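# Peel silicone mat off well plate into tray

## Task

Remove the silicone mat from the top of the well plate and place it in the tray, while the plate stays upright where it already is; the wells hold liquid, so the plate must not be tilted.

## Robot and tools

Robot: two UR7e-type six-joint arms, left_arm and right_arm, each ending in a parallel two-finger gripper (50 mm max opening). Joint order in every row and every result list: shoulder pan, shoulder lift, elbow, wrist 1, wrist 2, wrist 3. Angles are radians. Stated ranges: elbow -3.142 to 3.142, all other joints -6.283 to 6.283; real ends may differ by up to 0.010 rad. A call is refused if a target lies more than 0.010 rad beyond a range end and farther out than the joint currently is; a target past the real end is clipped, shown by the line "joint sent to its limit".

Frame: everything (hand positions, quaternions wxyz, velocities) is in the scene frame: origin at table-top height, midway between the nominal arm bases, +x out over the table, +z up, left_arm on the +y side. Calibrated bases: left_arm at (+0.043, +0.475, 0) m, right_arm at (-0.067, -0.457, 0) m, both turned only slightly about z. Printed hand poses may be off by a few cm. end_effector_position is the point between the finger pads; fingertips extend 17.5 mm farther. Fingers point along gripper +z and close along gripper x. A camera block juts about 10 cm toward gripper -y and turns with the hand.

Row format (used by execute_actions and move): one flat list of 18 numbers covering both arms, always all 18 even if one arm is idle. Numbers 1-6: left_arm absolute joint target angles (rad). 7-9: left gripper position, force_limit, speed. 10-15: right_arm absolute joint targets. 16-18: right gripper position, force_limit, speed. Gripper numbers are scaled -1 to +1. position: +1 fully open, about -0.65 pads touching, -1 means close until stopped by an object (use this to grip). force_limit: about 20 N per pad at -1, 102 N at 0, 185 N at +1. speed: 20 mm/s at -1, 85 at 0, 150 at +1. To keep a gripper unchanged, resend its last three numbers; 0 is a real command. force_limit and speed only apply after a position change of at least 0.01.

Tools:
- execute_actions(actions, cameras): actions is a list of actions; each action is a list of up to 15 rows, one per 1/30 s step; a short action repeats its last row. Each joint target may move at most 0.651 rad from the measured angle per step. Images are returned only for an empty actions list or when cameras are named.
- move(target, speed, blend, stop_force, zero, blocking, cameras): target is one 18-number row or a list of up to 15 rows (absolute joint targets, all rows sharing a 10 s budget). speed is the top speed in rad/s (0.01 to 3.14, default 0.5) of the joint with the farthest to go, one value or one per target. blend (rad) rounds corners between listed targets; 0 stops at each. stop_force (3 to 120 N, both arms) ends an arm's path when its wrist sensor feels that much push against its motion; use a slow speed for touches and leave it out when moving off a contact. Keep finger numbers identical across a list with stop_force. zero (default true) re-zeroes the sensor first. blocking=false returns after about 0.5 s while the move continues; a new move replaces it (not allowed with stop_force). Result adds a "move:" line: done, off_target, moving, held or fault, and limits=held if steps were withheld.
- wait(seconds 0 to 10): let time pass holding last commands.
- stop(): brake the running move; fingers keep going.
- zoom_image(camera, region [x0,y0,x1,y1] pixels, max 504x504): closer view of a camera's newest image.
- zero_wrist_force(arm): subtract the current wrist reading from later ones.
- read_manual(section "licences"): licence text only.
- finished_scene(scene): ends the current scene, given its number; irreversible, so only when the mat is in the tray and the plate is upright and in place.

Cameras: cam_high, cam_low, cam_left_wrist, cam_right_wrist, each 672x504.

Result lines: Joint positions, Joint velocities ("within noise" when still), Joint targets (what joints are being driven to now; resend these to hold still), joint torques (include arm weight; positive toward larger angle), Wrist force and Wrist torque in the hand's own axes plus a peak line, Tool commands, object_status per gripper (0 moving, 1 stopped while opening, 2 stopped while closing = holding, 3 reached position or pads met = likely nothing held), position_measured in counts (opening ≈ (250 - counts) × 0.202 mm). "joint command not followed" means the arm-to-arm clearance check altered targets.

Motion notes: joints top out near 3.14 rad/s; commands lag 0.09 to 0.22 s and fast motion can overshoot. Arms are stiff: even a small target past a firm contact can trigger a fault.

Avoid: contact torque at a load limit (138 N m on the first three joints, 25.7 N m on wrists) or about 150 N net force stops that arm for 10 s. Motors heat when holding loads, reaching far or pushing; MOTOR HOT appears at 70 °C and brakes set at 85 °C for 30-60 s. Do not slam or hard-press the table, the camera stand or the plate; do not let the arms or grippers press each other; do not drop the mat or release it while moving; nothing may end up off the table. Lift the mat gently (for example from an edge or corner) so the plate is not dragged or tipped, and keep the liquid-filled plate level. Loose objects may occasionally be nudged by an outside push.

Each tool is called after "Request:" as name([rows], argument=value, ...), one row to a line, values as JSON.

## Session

Request:
execute_actions(actions=[])

Request:
zoom_image(camera="cam_high", region=[400, 120, 560, 360])

Scene clock: 0.00 s.
left_arm: end_effector_position=(+0.3933, +0.1851, +0.3128) position_measured=3 object_status=3 end_effector_quat_wxyz=(+0.086, +0.397, +0.887, +0.220) | right_arm: end_effector_position=(+0.8705, -0.2865, +0.1591) position_measured=3 object_status=3 end_effector_quat_wxyz=(+0.259, -0.329, +0.901, -0.110)
Joint positions: left_arm=[-1.282 -1.689 1.739 -1.398 -1.146 -2.025] | right_arm=[3.499 -2.493 -0.885 -0.807 1.342 -1.95]
Joint velocities: within noise
Joint torques (N m): no reading
Wrist force (N): no reading
Wrist torque (N m): no reading
Wrist force, peak (N): no reading
Joint targets: left_arm=[-1.282 -1.689 1.739 -1.398 -1.146 -2.025] | right_arm=[3.499 -2.493 -0.885 -0.807 1.342 -1.950]
Tool commands: left_gripper/position=+1.0 left_gripper/force_limit=+1.0 left_gripper/speed=+1.0 right_gripper/position=+1.0 right_gripper/force_limit=+1.0 right_gripper/speed=+1.0

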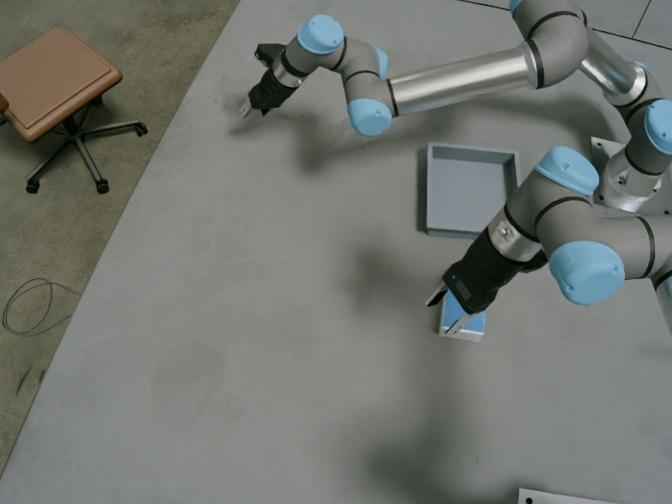

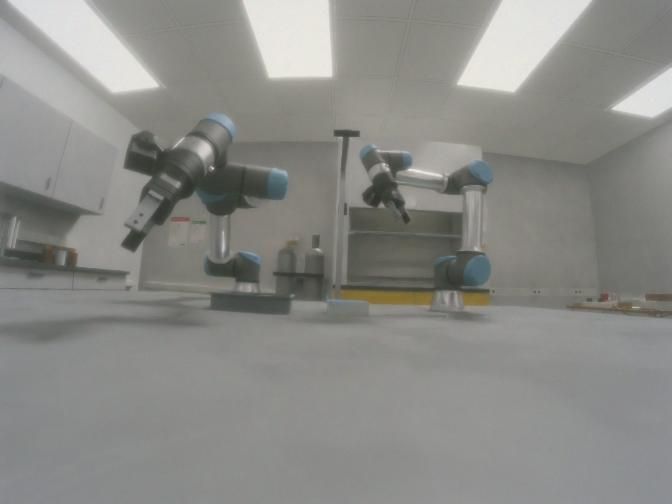

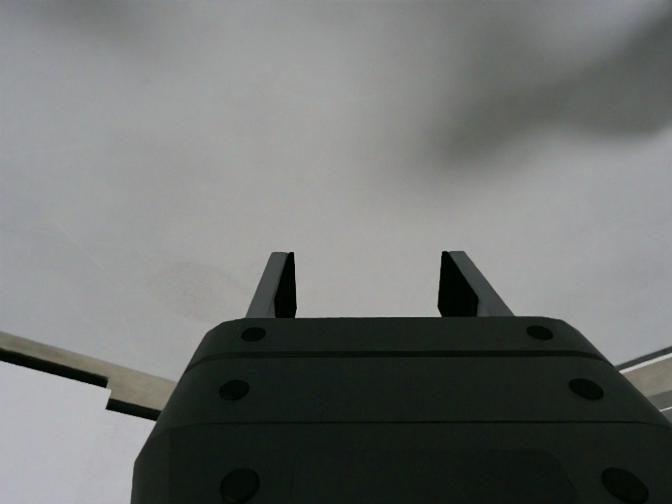

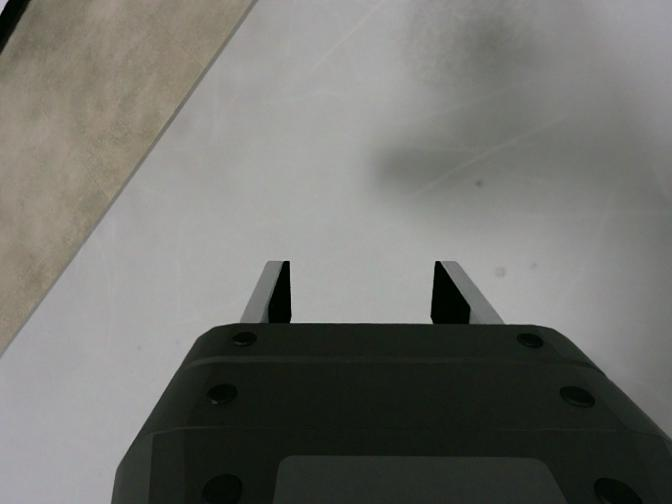

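Scaled by 2.100 from the camera's 672x504 image, which has a finer 960x720 frame.

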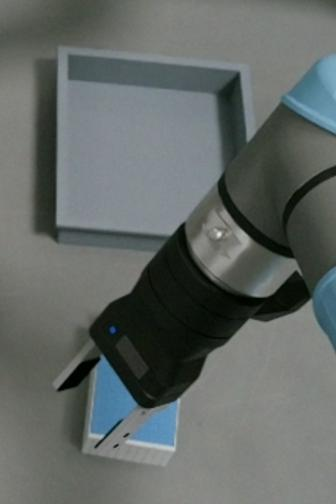

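Request:
move(target=[-1.337,-1.231,1.19,-1.53,-1.571,-2.872,1,1,1,3.222,-1.95,-1.514,-1.697,1.935,-2.126,0.47,1,1], speed=0.8, cameras=["all"])

Request:
zoom_image(camera="cam_left_wrist", region=[290, 190, 450, 320])

Request:
zoom_image(camera="cam_high", region=[420, 250, 520, 360])

Request:
zoom_image(camera="cam_low", region=[270, 220, 420, 330])

Scene clock: 4.77 s.
left_arm: end_effector_position=(+0.3392, -0.0999, +0.3202) position_measured=3 object_status=3 end_effector_quat_wxyz=(+0.000, +0.000, +1.000, +0.000) | right_arm: end_effector_position=(+0.4489, -0.4436, +0.1716) position_measured=83 object_status=3 end_effector_quat_wxyz=(-0.174, -0.273, +0.920, +0.221)
Joint positions: left_arm=[-1.337 -1.231 1.19 -1.53 -1.571 -2.872] | right_arm=[3.222 -1.95 -1.514 -1.697 1.935 -2.126]
Joint torques (N m): left_arm=[-11.79 -34.25 -34.6 -4.66 -1.98 -2.15] | right_arm=[-6.38 47.08 18.54 -0.29 1.92 -1.75]
Wrist force (N): left_arm=[-0.8 0.0 0.7] | right_arm=[1.8 -1.6 -0.3]
Wrist torque (N m): left_arm=[-0.06 0.12 0.10] | right_arm=[0.03 -0.57 -0.19]
Wrist force, peak (N): left_arm=[-0.8 -2.0 0.4] | right_arm=[4.5 -0.5 -0.1]
Joint targets: left_arm=[-1.337 -1.231 1.190 -1.530 -1.571 -2.872] | right_arm=[3.222 -1.950 -1.514 -1.697 1.935 -2.126]
move: done

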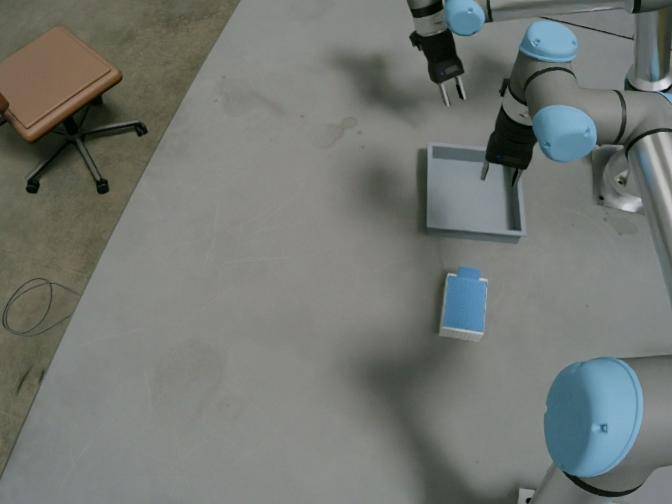

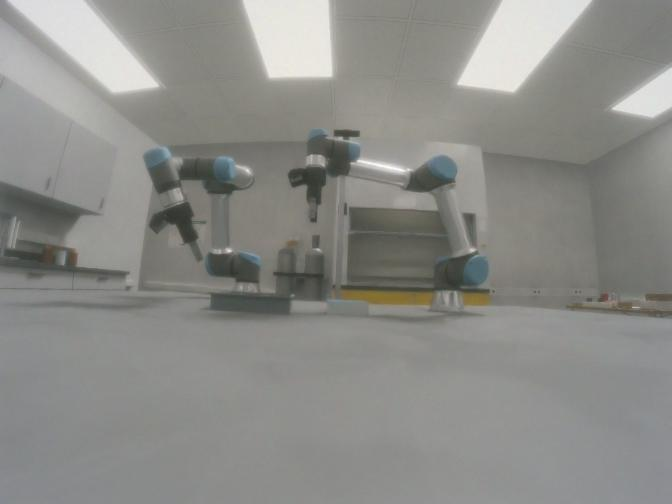

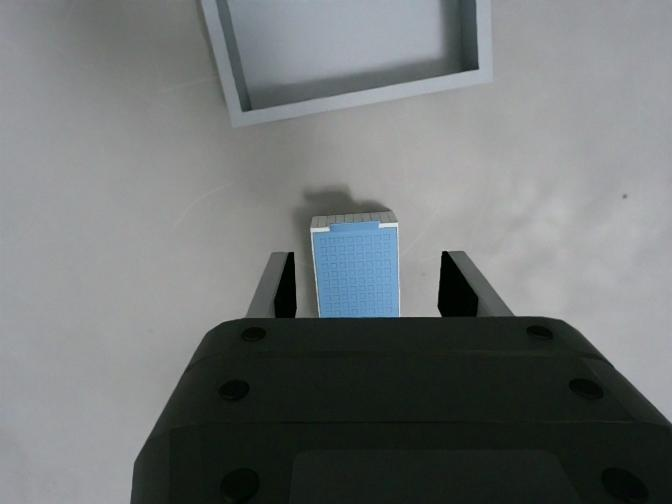

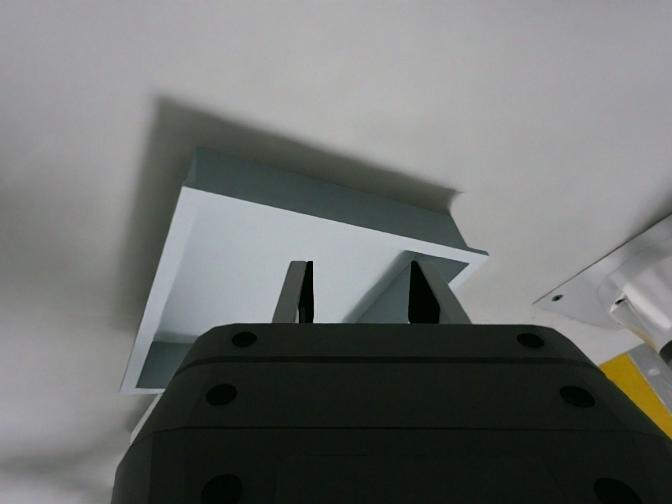

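Scaled by 3.150 from the camera's 672x504 image, which has a finer 960x720 frame.

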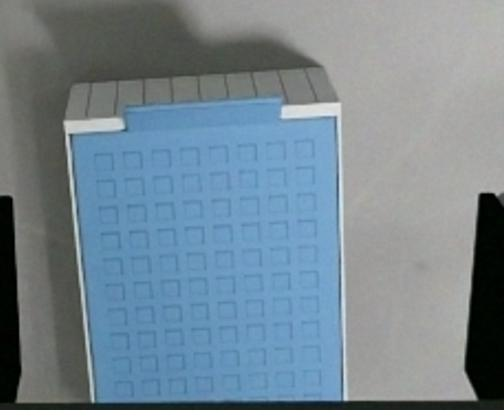

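Scaled by 4.582 from the camera's 672x504 image, which has a finer 960x720 frame.

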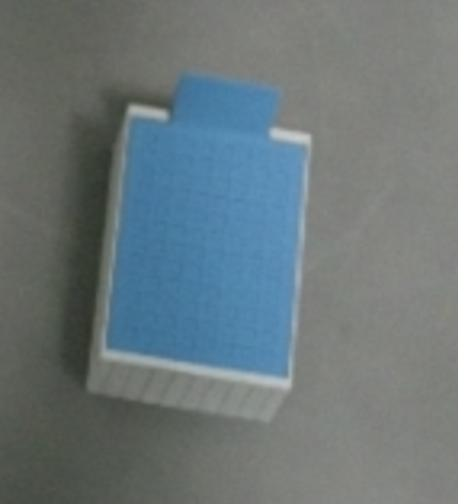

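Scaled by 3.360 from the camera's 672x504 image, which has a finer 960x720 frame.

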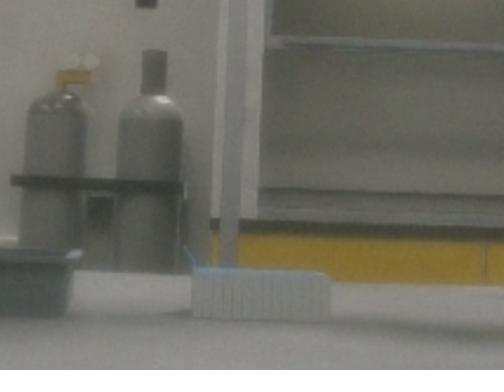

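Request:
move([
  [-1.74,-1.65,2.19,-2.2,-0.9,-0.26,-1,1,1,3.3,-1.93,-1.6,-1.5,1.935,-2.14,0.47,1,1],
  [-1.74,-1.65,2.19,-2.2,-0.9,-0.26,-1,1,1,3.59,-1.78,-1.82,-1.05,1.94,-2.2,0.47,1,1],
  [-1.7376,-1.3642,2.1904,-2.2311,-0.8892,-0.2597,-1,1,1,3.949,-1.79,-2.144,-0.399,1.94,-2.306,0.47,1,1],
], speed=[1.2,0.9,0.6], blend=[0.05,0.15,0], cameras=["all"])

Request:
zoom_image(camera="cam_left_wrist", region=[230, 170, 470, 330])

Scene clock: 31.60 s.
left_arm: end_effector_position=(+0.2816, +0.0217, +0.0752) position_measured=255 object_status=3 end_effector_quat_wxyz=(-0.012, +0.939, +0.032, +0.342) | right_arm: end_effector_position=(+0.3326, -0.0771, +0.1105) position_measured=83 object_status=3 end_effector_quat_wxyz=(-0.176, +0.706, -0.659, -0.189)
Joint positions: left_arm=[-1.738 -1.364 2.19 -2.231 -0.889 -0.26] | right_arm=[3.949 -1.79 -2.144 -0.399 1.94 -2.306]
Joint torques (N m): left_arm=[12.63 -19.22 -8.58 -4.21 4.16 2.26] | right_arm=[7.14 22.02 15.25 5.13 1.36 -1.93]
Wrist force (N): left_arm=[-0.8 0.2 0.8] | right_arm=[-0.1 -0.9 -0.3]
Wrist torque (N m): left_arm=[0.02 0.08 -0.14] | right_arm=[-0.06 -0.03 -0.02]
Wrist force, peak (N): left_arm=[-1.5 0.5 1.3] | right_arm=[2.9 -3.3 -0.9]
Joint targets: left_arm=[-1.738 -1.364 2.190 -2.231 -0.889 -0.260] | right_arm=[3.949 -1.790 -2.144 -0.399 1.940 -2.306]
move: done

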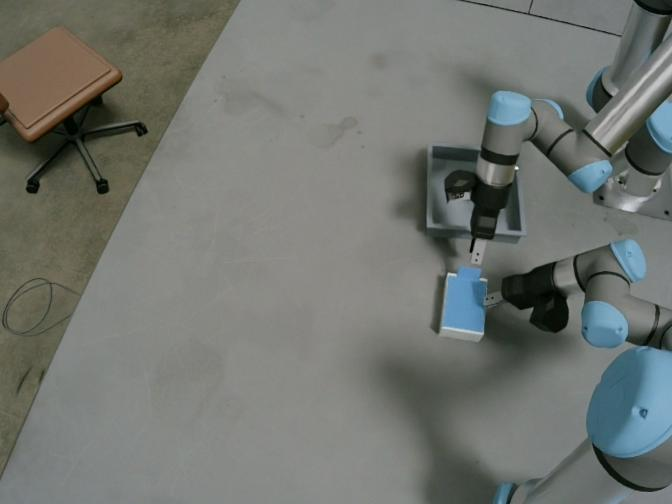

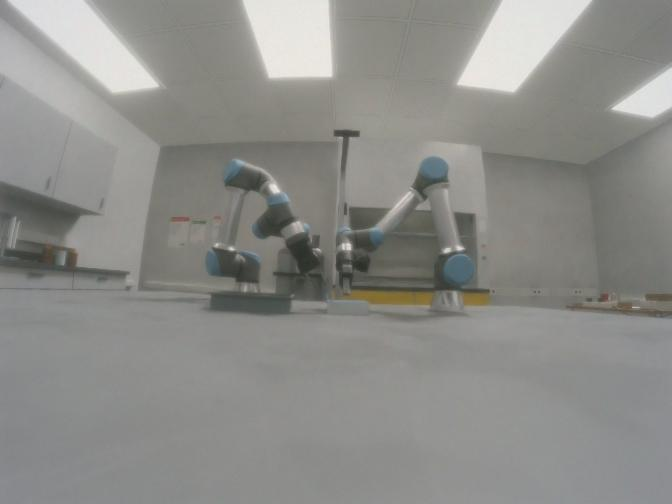

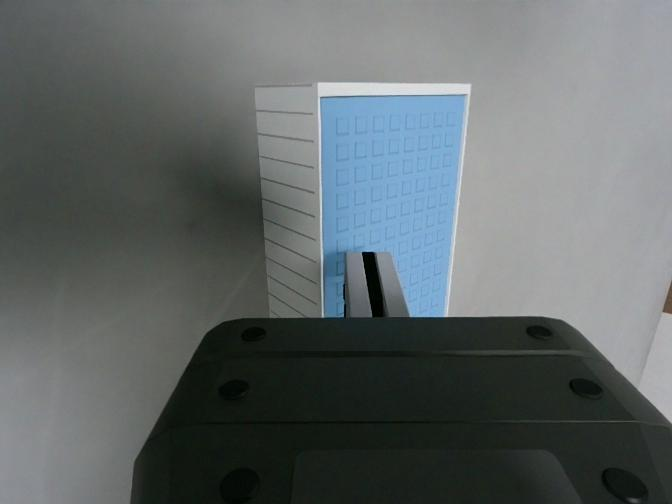

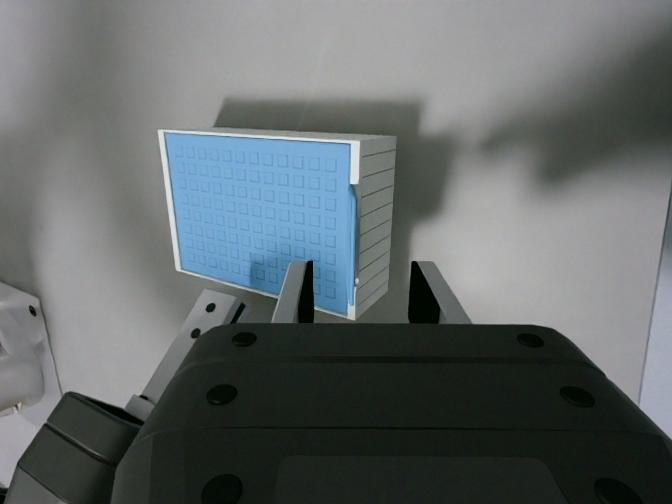

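Scaled by 2.100 from the camera's 672x504 image, which has a finer 960x720 frame.

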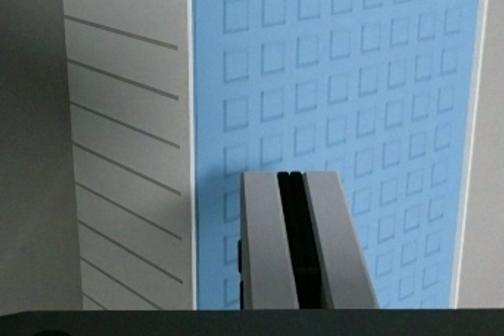

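Request:
move([
  [-1.7342,-1.342,2.1996,-2.2648,-0.8885,-0.2552,-1,1,1,3.9877,-1.9065,-2.1461,-0.2664,1.9259,-2.2682,0.47,1,1],
  [-1.7342,-1.342,2.1996,-2.2648,-0.8885,-0.2552,-1,1,1,3.9877,-1.9065,-2.1461,-0.2664,1.9259,-2.2682,-1,-0.6,-0.7],
], speed=0.15)

Request:
move(target=[-1.7342,-1.3255,2.2065,-2.2878,-0.8885,-0.2552,-1,1,1,3.9877,-1.9065,-2.1461,-0.2664,1.9259,-2.2682,-1,-0.6,-0.7], speed=0.02, stop_force=32, cameras=["cam_left_wrist","cam_right_wrist"])

Request:
zoom_image(camera="cam_left_wrist", region=[230, 170, 470, 330])

Scene clock: 42.10 s.
left_arm: end_effector_position=(+0.2832, +0.0220, +0.0652) position_measured=255 object_status=3 end_effector_quat_wxyz=(-0.012, +0.939, +0.032, +0.342) | right_arm: end_effector_position=(+0.3303, -0.0520, +0.0678) position_measured=243 object_status=0 end_effector_quat_wxyz=(-0.177, +0.706, -0.659, -0.189)
Joint positions: left_arm=[-1.734 -1.342 2.2 -2.265 -0.888 -0.255] | right_arm=[3.988 -1.906 -2.146 -0.266 1.926 -2.268]
Joint torques (N m): left_arm=[12.31 -20.6 -6.49 -4.12 4.32 2.42] | right_arm=[5.1 23.95 11.94 -0.47 -0.6 1.94]
Wrist force (N): left_arm=[-0.8 0.4 0.7] | right_arm=[-9.8 -0.6 -11.2]
Wrist torque (N m): left_arm=[0.04 0.09 -0.15] | right_arm=[-0.03 -0.19 -0.13]
Wrist force, peak (N): left_arm=[-1.0 0.7 0.9] | right_arm=[-9.8 -0.6 -11.2]
Joint targets: left_arm=[-1.734 -1.342 2.200 -2.265 -0.888 -0.255] | right_arm=[3.988 -1.907 -2.146 -0.266 1.926 -2.268]
move: done

Scene clock: 44.23 s.
left_arm: end_effector_position=(+0.2833, +0.0221, +0.0592) position_measured=255 object_status=3 end_effector_quat_wxyz=(-0.012, +0.939, +0.032, +0.342) | right_arm: end_effector_position=(+0.3303, -0.0521, +0.0677) position_measured=243 object_status=2 end_effector_quat_wxyz=(-0.177, +0.706, -0.659, -0.189)
Joint positions: left_arm=[-1.734 -1.329 2.205 -2.283 -0.888 -0.255] | right_arm=[3.988 -1.907 -2.146 -0.266 1.926 -2.268]
Joint torques (N m): left_arm=[12.13 -28.47 -16.12 1.17 -5.53 1.84] | right_arm=[-4.91 24.36 13.13 -1.14 -0.63 1.67]
Wrist force (N): left_arm=[16.3 2.9 -20.1] | right_arm=[-9.9 -0.9 -10.8]
Wrist torque (N m): left_arm=[0.13 0.30 -0.14] | right_arm=[-0.03 -0.19 -0.13]
Wrist force, peak (N): left_arm=[21.9 -9.7 -39.4] | right_arm=[-10.2 -0.9 -11.6]
Joint targets: left_arm=[-1.734 -1.329 2.205 -2.283 -0.888 -0.255] | right_arm=[3.988 -1.907 -2.146 -0.266 1.926 -2.268]
move: contact (left_arm)
Images, in order (width x height): cam_left_wrist 672x504, cam_right_wrist 672x504.

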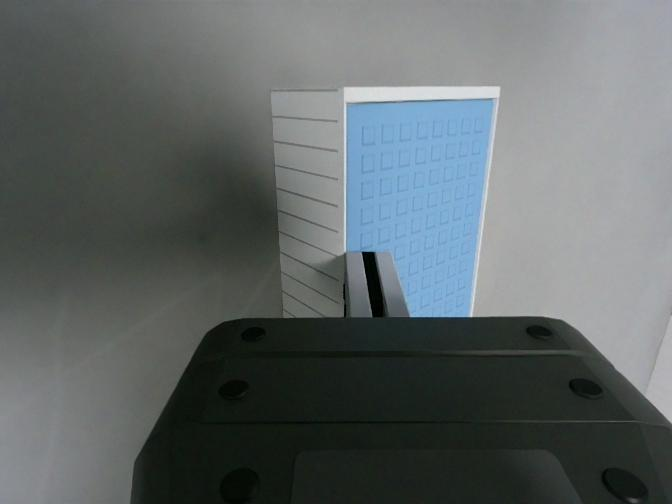

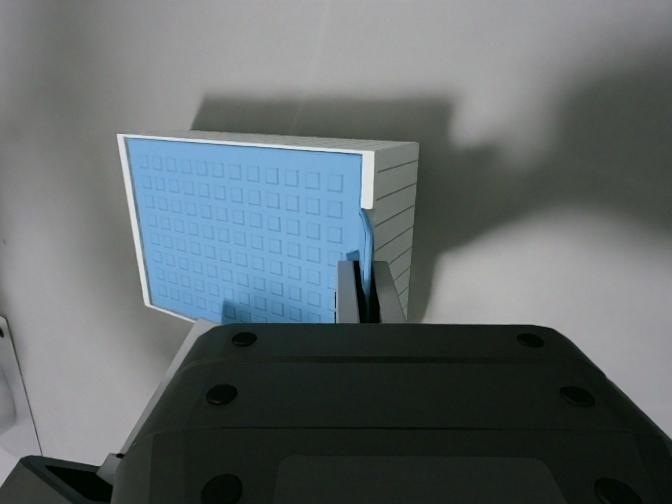

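Scaled by 2.100 from the camera's 672x504 image, which has a finer 960x720 frame.

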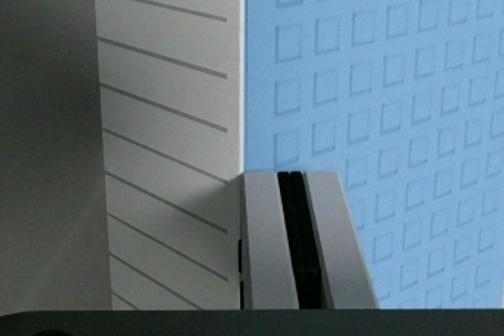

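Request:
move([
  [-1.7342,-1.3282,2.2054,-2.2842,-0.8885,-0.2552,-1,1,1,4.0167,-1.8645,-2.095,-0.3484,1.915,-2.2402,-1,-0.6,-0.7],
  [-1.7342,-1.3282,2.2054,-2.2842,-0.8885,-0.2552,-1,1,1,4.0639,-1.851,-2.0135,-0.4281,1.8963,-2.1931,-1,-0.6,-0.7],
  [-1.7342,-1.3282,2.2054,-2.2842,-0.8885,-0.2552,-1,1,1,4.1187,-1.8484,-1.8932,-0.5342,1.8741,-2.1404,-1,-0.6,-0.7],
  [-1.7342,-1.3282,2.2054,-2.2842,-0.8885,-0.2552,-1,1,1,4.1517,-1.8103,-1.7425,-0.7137,1.8602,-2.1091,-1,-0.6,-0.7],
], speed=[0.035,0.05,0.06,0.08], stop_force=40, cameras=["all"])

Scene clock: 56.37 s.
left_arm: end_effector_position=(+0.2833, +0.0222, +0.0588) position_measured=255 object_status=3 end_effector_quat_wxyz=(-0.012, +0.939, +0.032, +0.342) | right_arm: end_effector_position=(+0.3195, +0.0780, +0.2376) position_measured=243 object_status=2 end_effector_quat_wxyz=(-0.177, +0.706, -0.659, -0.190)
Joint positions: left_arm=[-1.734 -1.328 2.205 -2.284 -0.888 -0.255] | right_arm=[4.152 -1.81 -1.743 -0.714 1.86 -2.109]
Joint torques (N m): left_arm=[4.85 2.34 6.25 -0.79 -7.68 -1.57] | right_arm=[8.52 43.37 33.06 1.9 -0.9 1.74]
Wrist force (N): left_arm=[28.4 -8.9 -48.8] | right_arm=[0.4 -1.2 -0.2]
Wrist torque (N m): left_arm=[-0.03 0.27 -0.06] | right_arm=[-0.04 -0.06 -0.11]
Wrist force, peak (N): left_arm=[29.5 -11.8 -53.7] | right_arm=[-10.3 -0.8 -11.5]
Joint targets: left_arm=[-1.734 -1.328 2.205 -2.284 -0.888 -0.255] | right_arm=[4.152 -1.810 -1.743 -0.714 1.860 -2.109]
move: done

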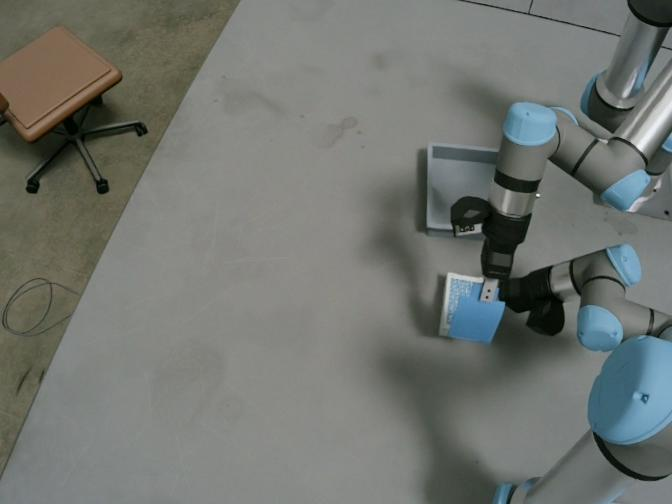

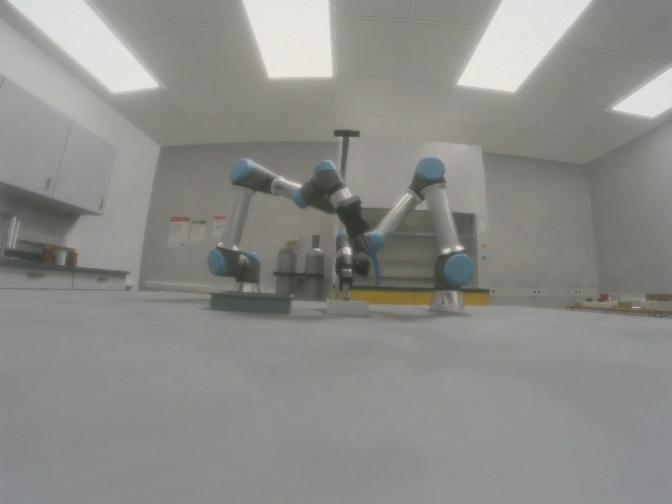

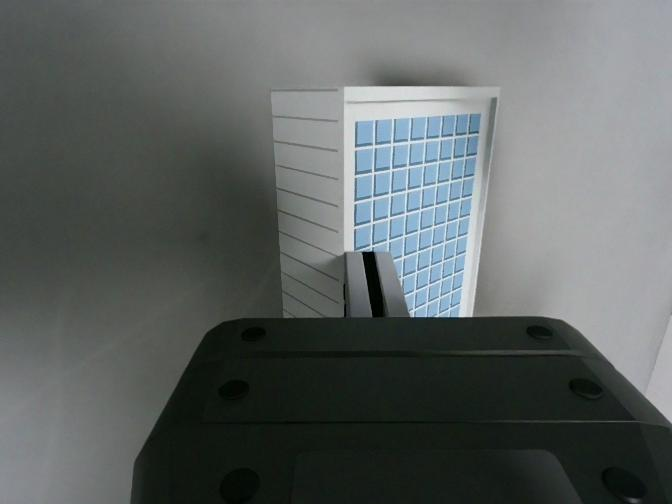

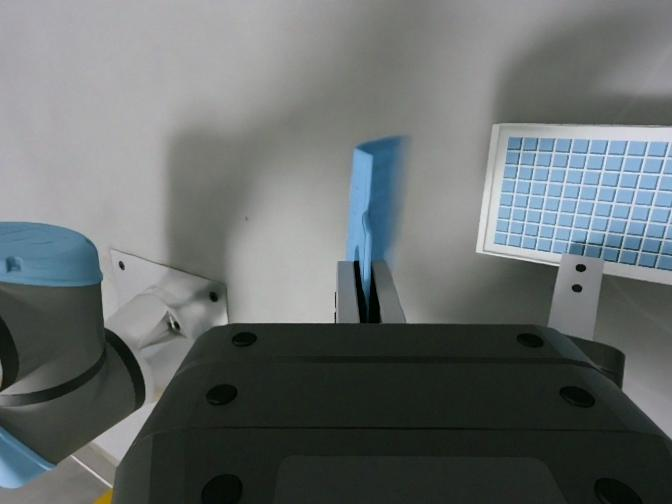

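Request:
move([
  [-1.7342,-1.44,2.2054,-2.2842,-0.8885,-0.2552,-1,1,1,4.1517,-1.8103,-1.7425,-0.7137,1.8602,-2.1091,-1,-0.6,-0.7],
  [-1.7342,-1.54,2.2054,-2.2842,-0.8885,-0.2552,-1,1,1,3.6867,-1.5641,-1.876,-0.9987,2.0337,-2.6155,-1,-0.6,-0.7],
  [-1.7342,-1.54,2.2054,-2.2842,-0.8885,-0.2552,-1,1,1,3.5614,-1.5113,-2.154,-0.8568,2.0612,-2.7534,-1,-0.6,-0.7],
], speed=[0.15,0.3,0.3], blend=[0.03,0.05,0], cameras=["cam_high","cam_right_wrist"])

Scene clock: 71.90 s.
left_arm: end_effector_position=(+0.2817, +0.0099, +0.1491) position_measured=255 object_status=3 end_effector_quat_wxyz=(+0.086, +0.940, +0.068, +0.324) | right_arm: end_effector_position=(+0.3491, -0.2711, +0.1851) position_measured=243 object_status=2 end_effector_quat_wxyz=(-0.173, +0.718, -0.646, -0.192)
Joint positions: left_arm=[-1.734 -1.54 2.205 -2.284 -0.888 -0.255] | right_arm=[3.561 -1.511 -2.154 -0.857 2.061 -2.753]
Joint torques (N m): left_arm=[-7.85 -35.26 -26.94 -3.71 3.75 -1.6] | right_arm=[-7.36 28.35 17.18 4.83 2.47 -1.75]
Wrist force (N): left_arm=[-0.5 0.6 0.4] | right_arm=[-0.1 -0.5 -0.2]
Wrist torque (N m): left_arm=[0.10 0.04 -0.17] | right_arm=[-0.03 0.01 -0.05]
Wrist force, peak (N): left_arm=[29.2 -8.7 -50.7] | right_arm=[1.4 0.1 0.5]
Joint targets: left_arm=[-1.734 -1.540 2.205 -2.284 -0.888 -0.255] | right_arm=[3.561 -1.511 -2.154 -0.857 2.061 -2.753]
move: done
Images, in order (width x height): cam_high 672x504, cam_right_wrist 672x504.

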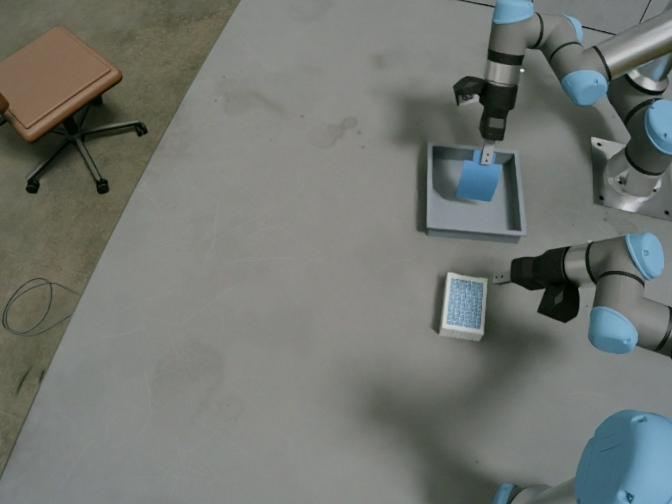

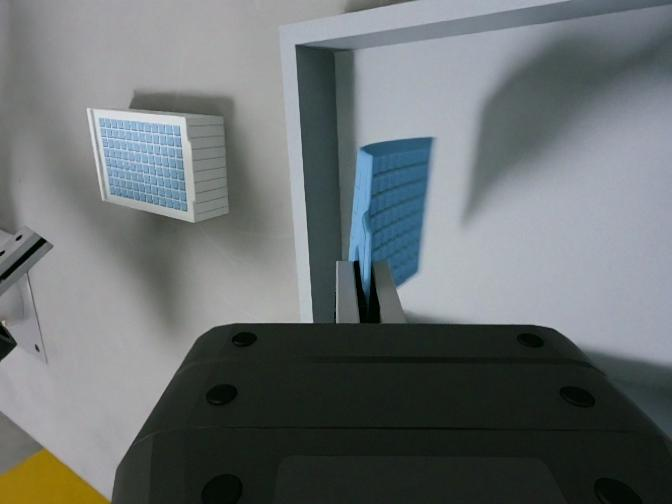

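Good. Lay down and release.

Request:
move([
  [-1.7342,-1.54,2.2054,-2.2842,-0.8885,-0.2552,-1,1,1,3.5086,-1.7406,-2.325,-0.4845,2.0706,-2.8125,-1,-0.6,-0.7],
  [-1.7342,-1.54,2.2054,-2.2842,-0.8885,-0.2552,-1,1,1,3.5086,-1.7406,-2.325,-0.4845,2.0706,-2.8125,0.0,-0.6,-0.7],
  [-1.7342,-1.54,2.2054,-2.2842,-0.8885,-0.2552,-1,1,1,3.51,-1.5,-2.21,-0.835,2.065,-2.79,0.0,-0.6,-0.7],
], speed=[0.15,0.15,0.25], cameras=["cam_high","cam_right_wrist"])

Scene clock: 79.63 s.
left_arm: end_effector_position=(+0.2817, +0.0099, +0.1491) position_measured=255 object_status=3 end_effector_quat_wxyz=(+0.086, +0.940, +0.068, +0.324) | right_arm: end_effector_position=(+0.3405, -0.2991, +0.1670) position_measured=152 object_status=3 end_effector_quat_wxyz=(-0.172, +0.712, -0.654, -0.191)
Joint positions: left_arm=[-1.734 -1.54 2.205 -2.284 -0.888 -0.255] | right_arm=[3.51 -1.5 -2.21 -0.835 2.065 -2.79]
Joint torques (N m): left_arm=[-7.28 -34.08 -20.36 -1.59 2.21 -1.38] | right_arm=[9.28 26.12 30.81 1.5 -0.4 1.95]
Wrist force (N): left_arm=[-0.5 0.6 0.6] | right_arm=[0.0 -0.7 -0.6]
Wrist torque (N m): left_arm=[0.09 0.03 -0.17] | right_arm=[-0.02 -0.02 -0.15]
Wrist force, peak (N): left_arm=[-0.8 0.6 0.6] | right_arm=[-0.5 -0.6 -1.6]
Joint targets: left_arm=[-1.734 -1.540 2.205 -2.284 -0.888 -0.255] | right_arm=[3.510 -1.500 -2.210 -0.835 2.065 -2.790]
move: done
Images, in order (width x height): cam_high 672x504, cam_right_wrist 672x504.

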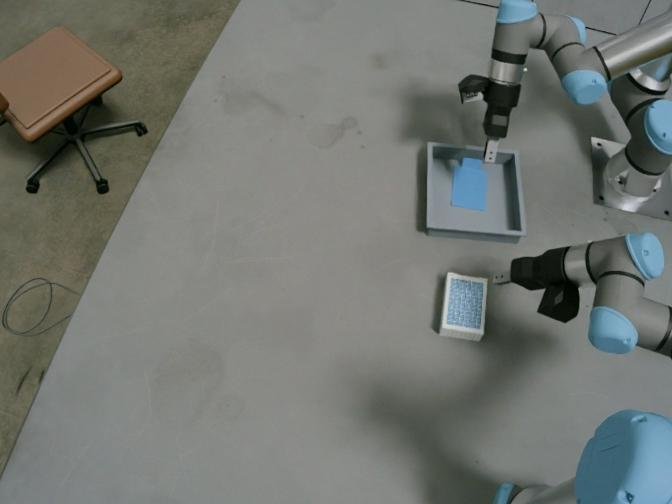

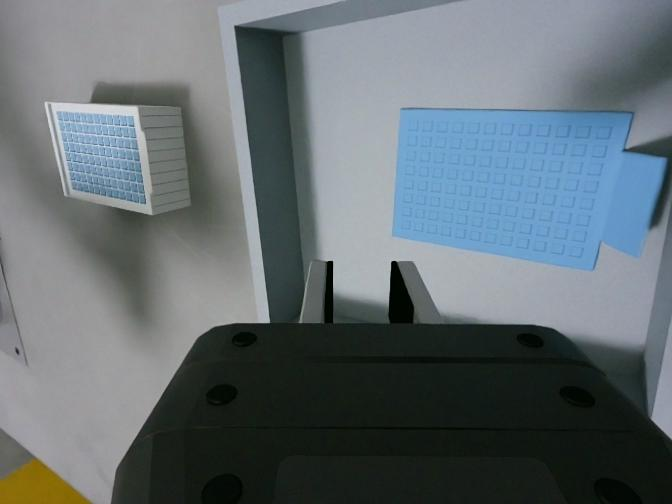

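Request:
finished_scene(scene=2)

The scene is finished: the task was done.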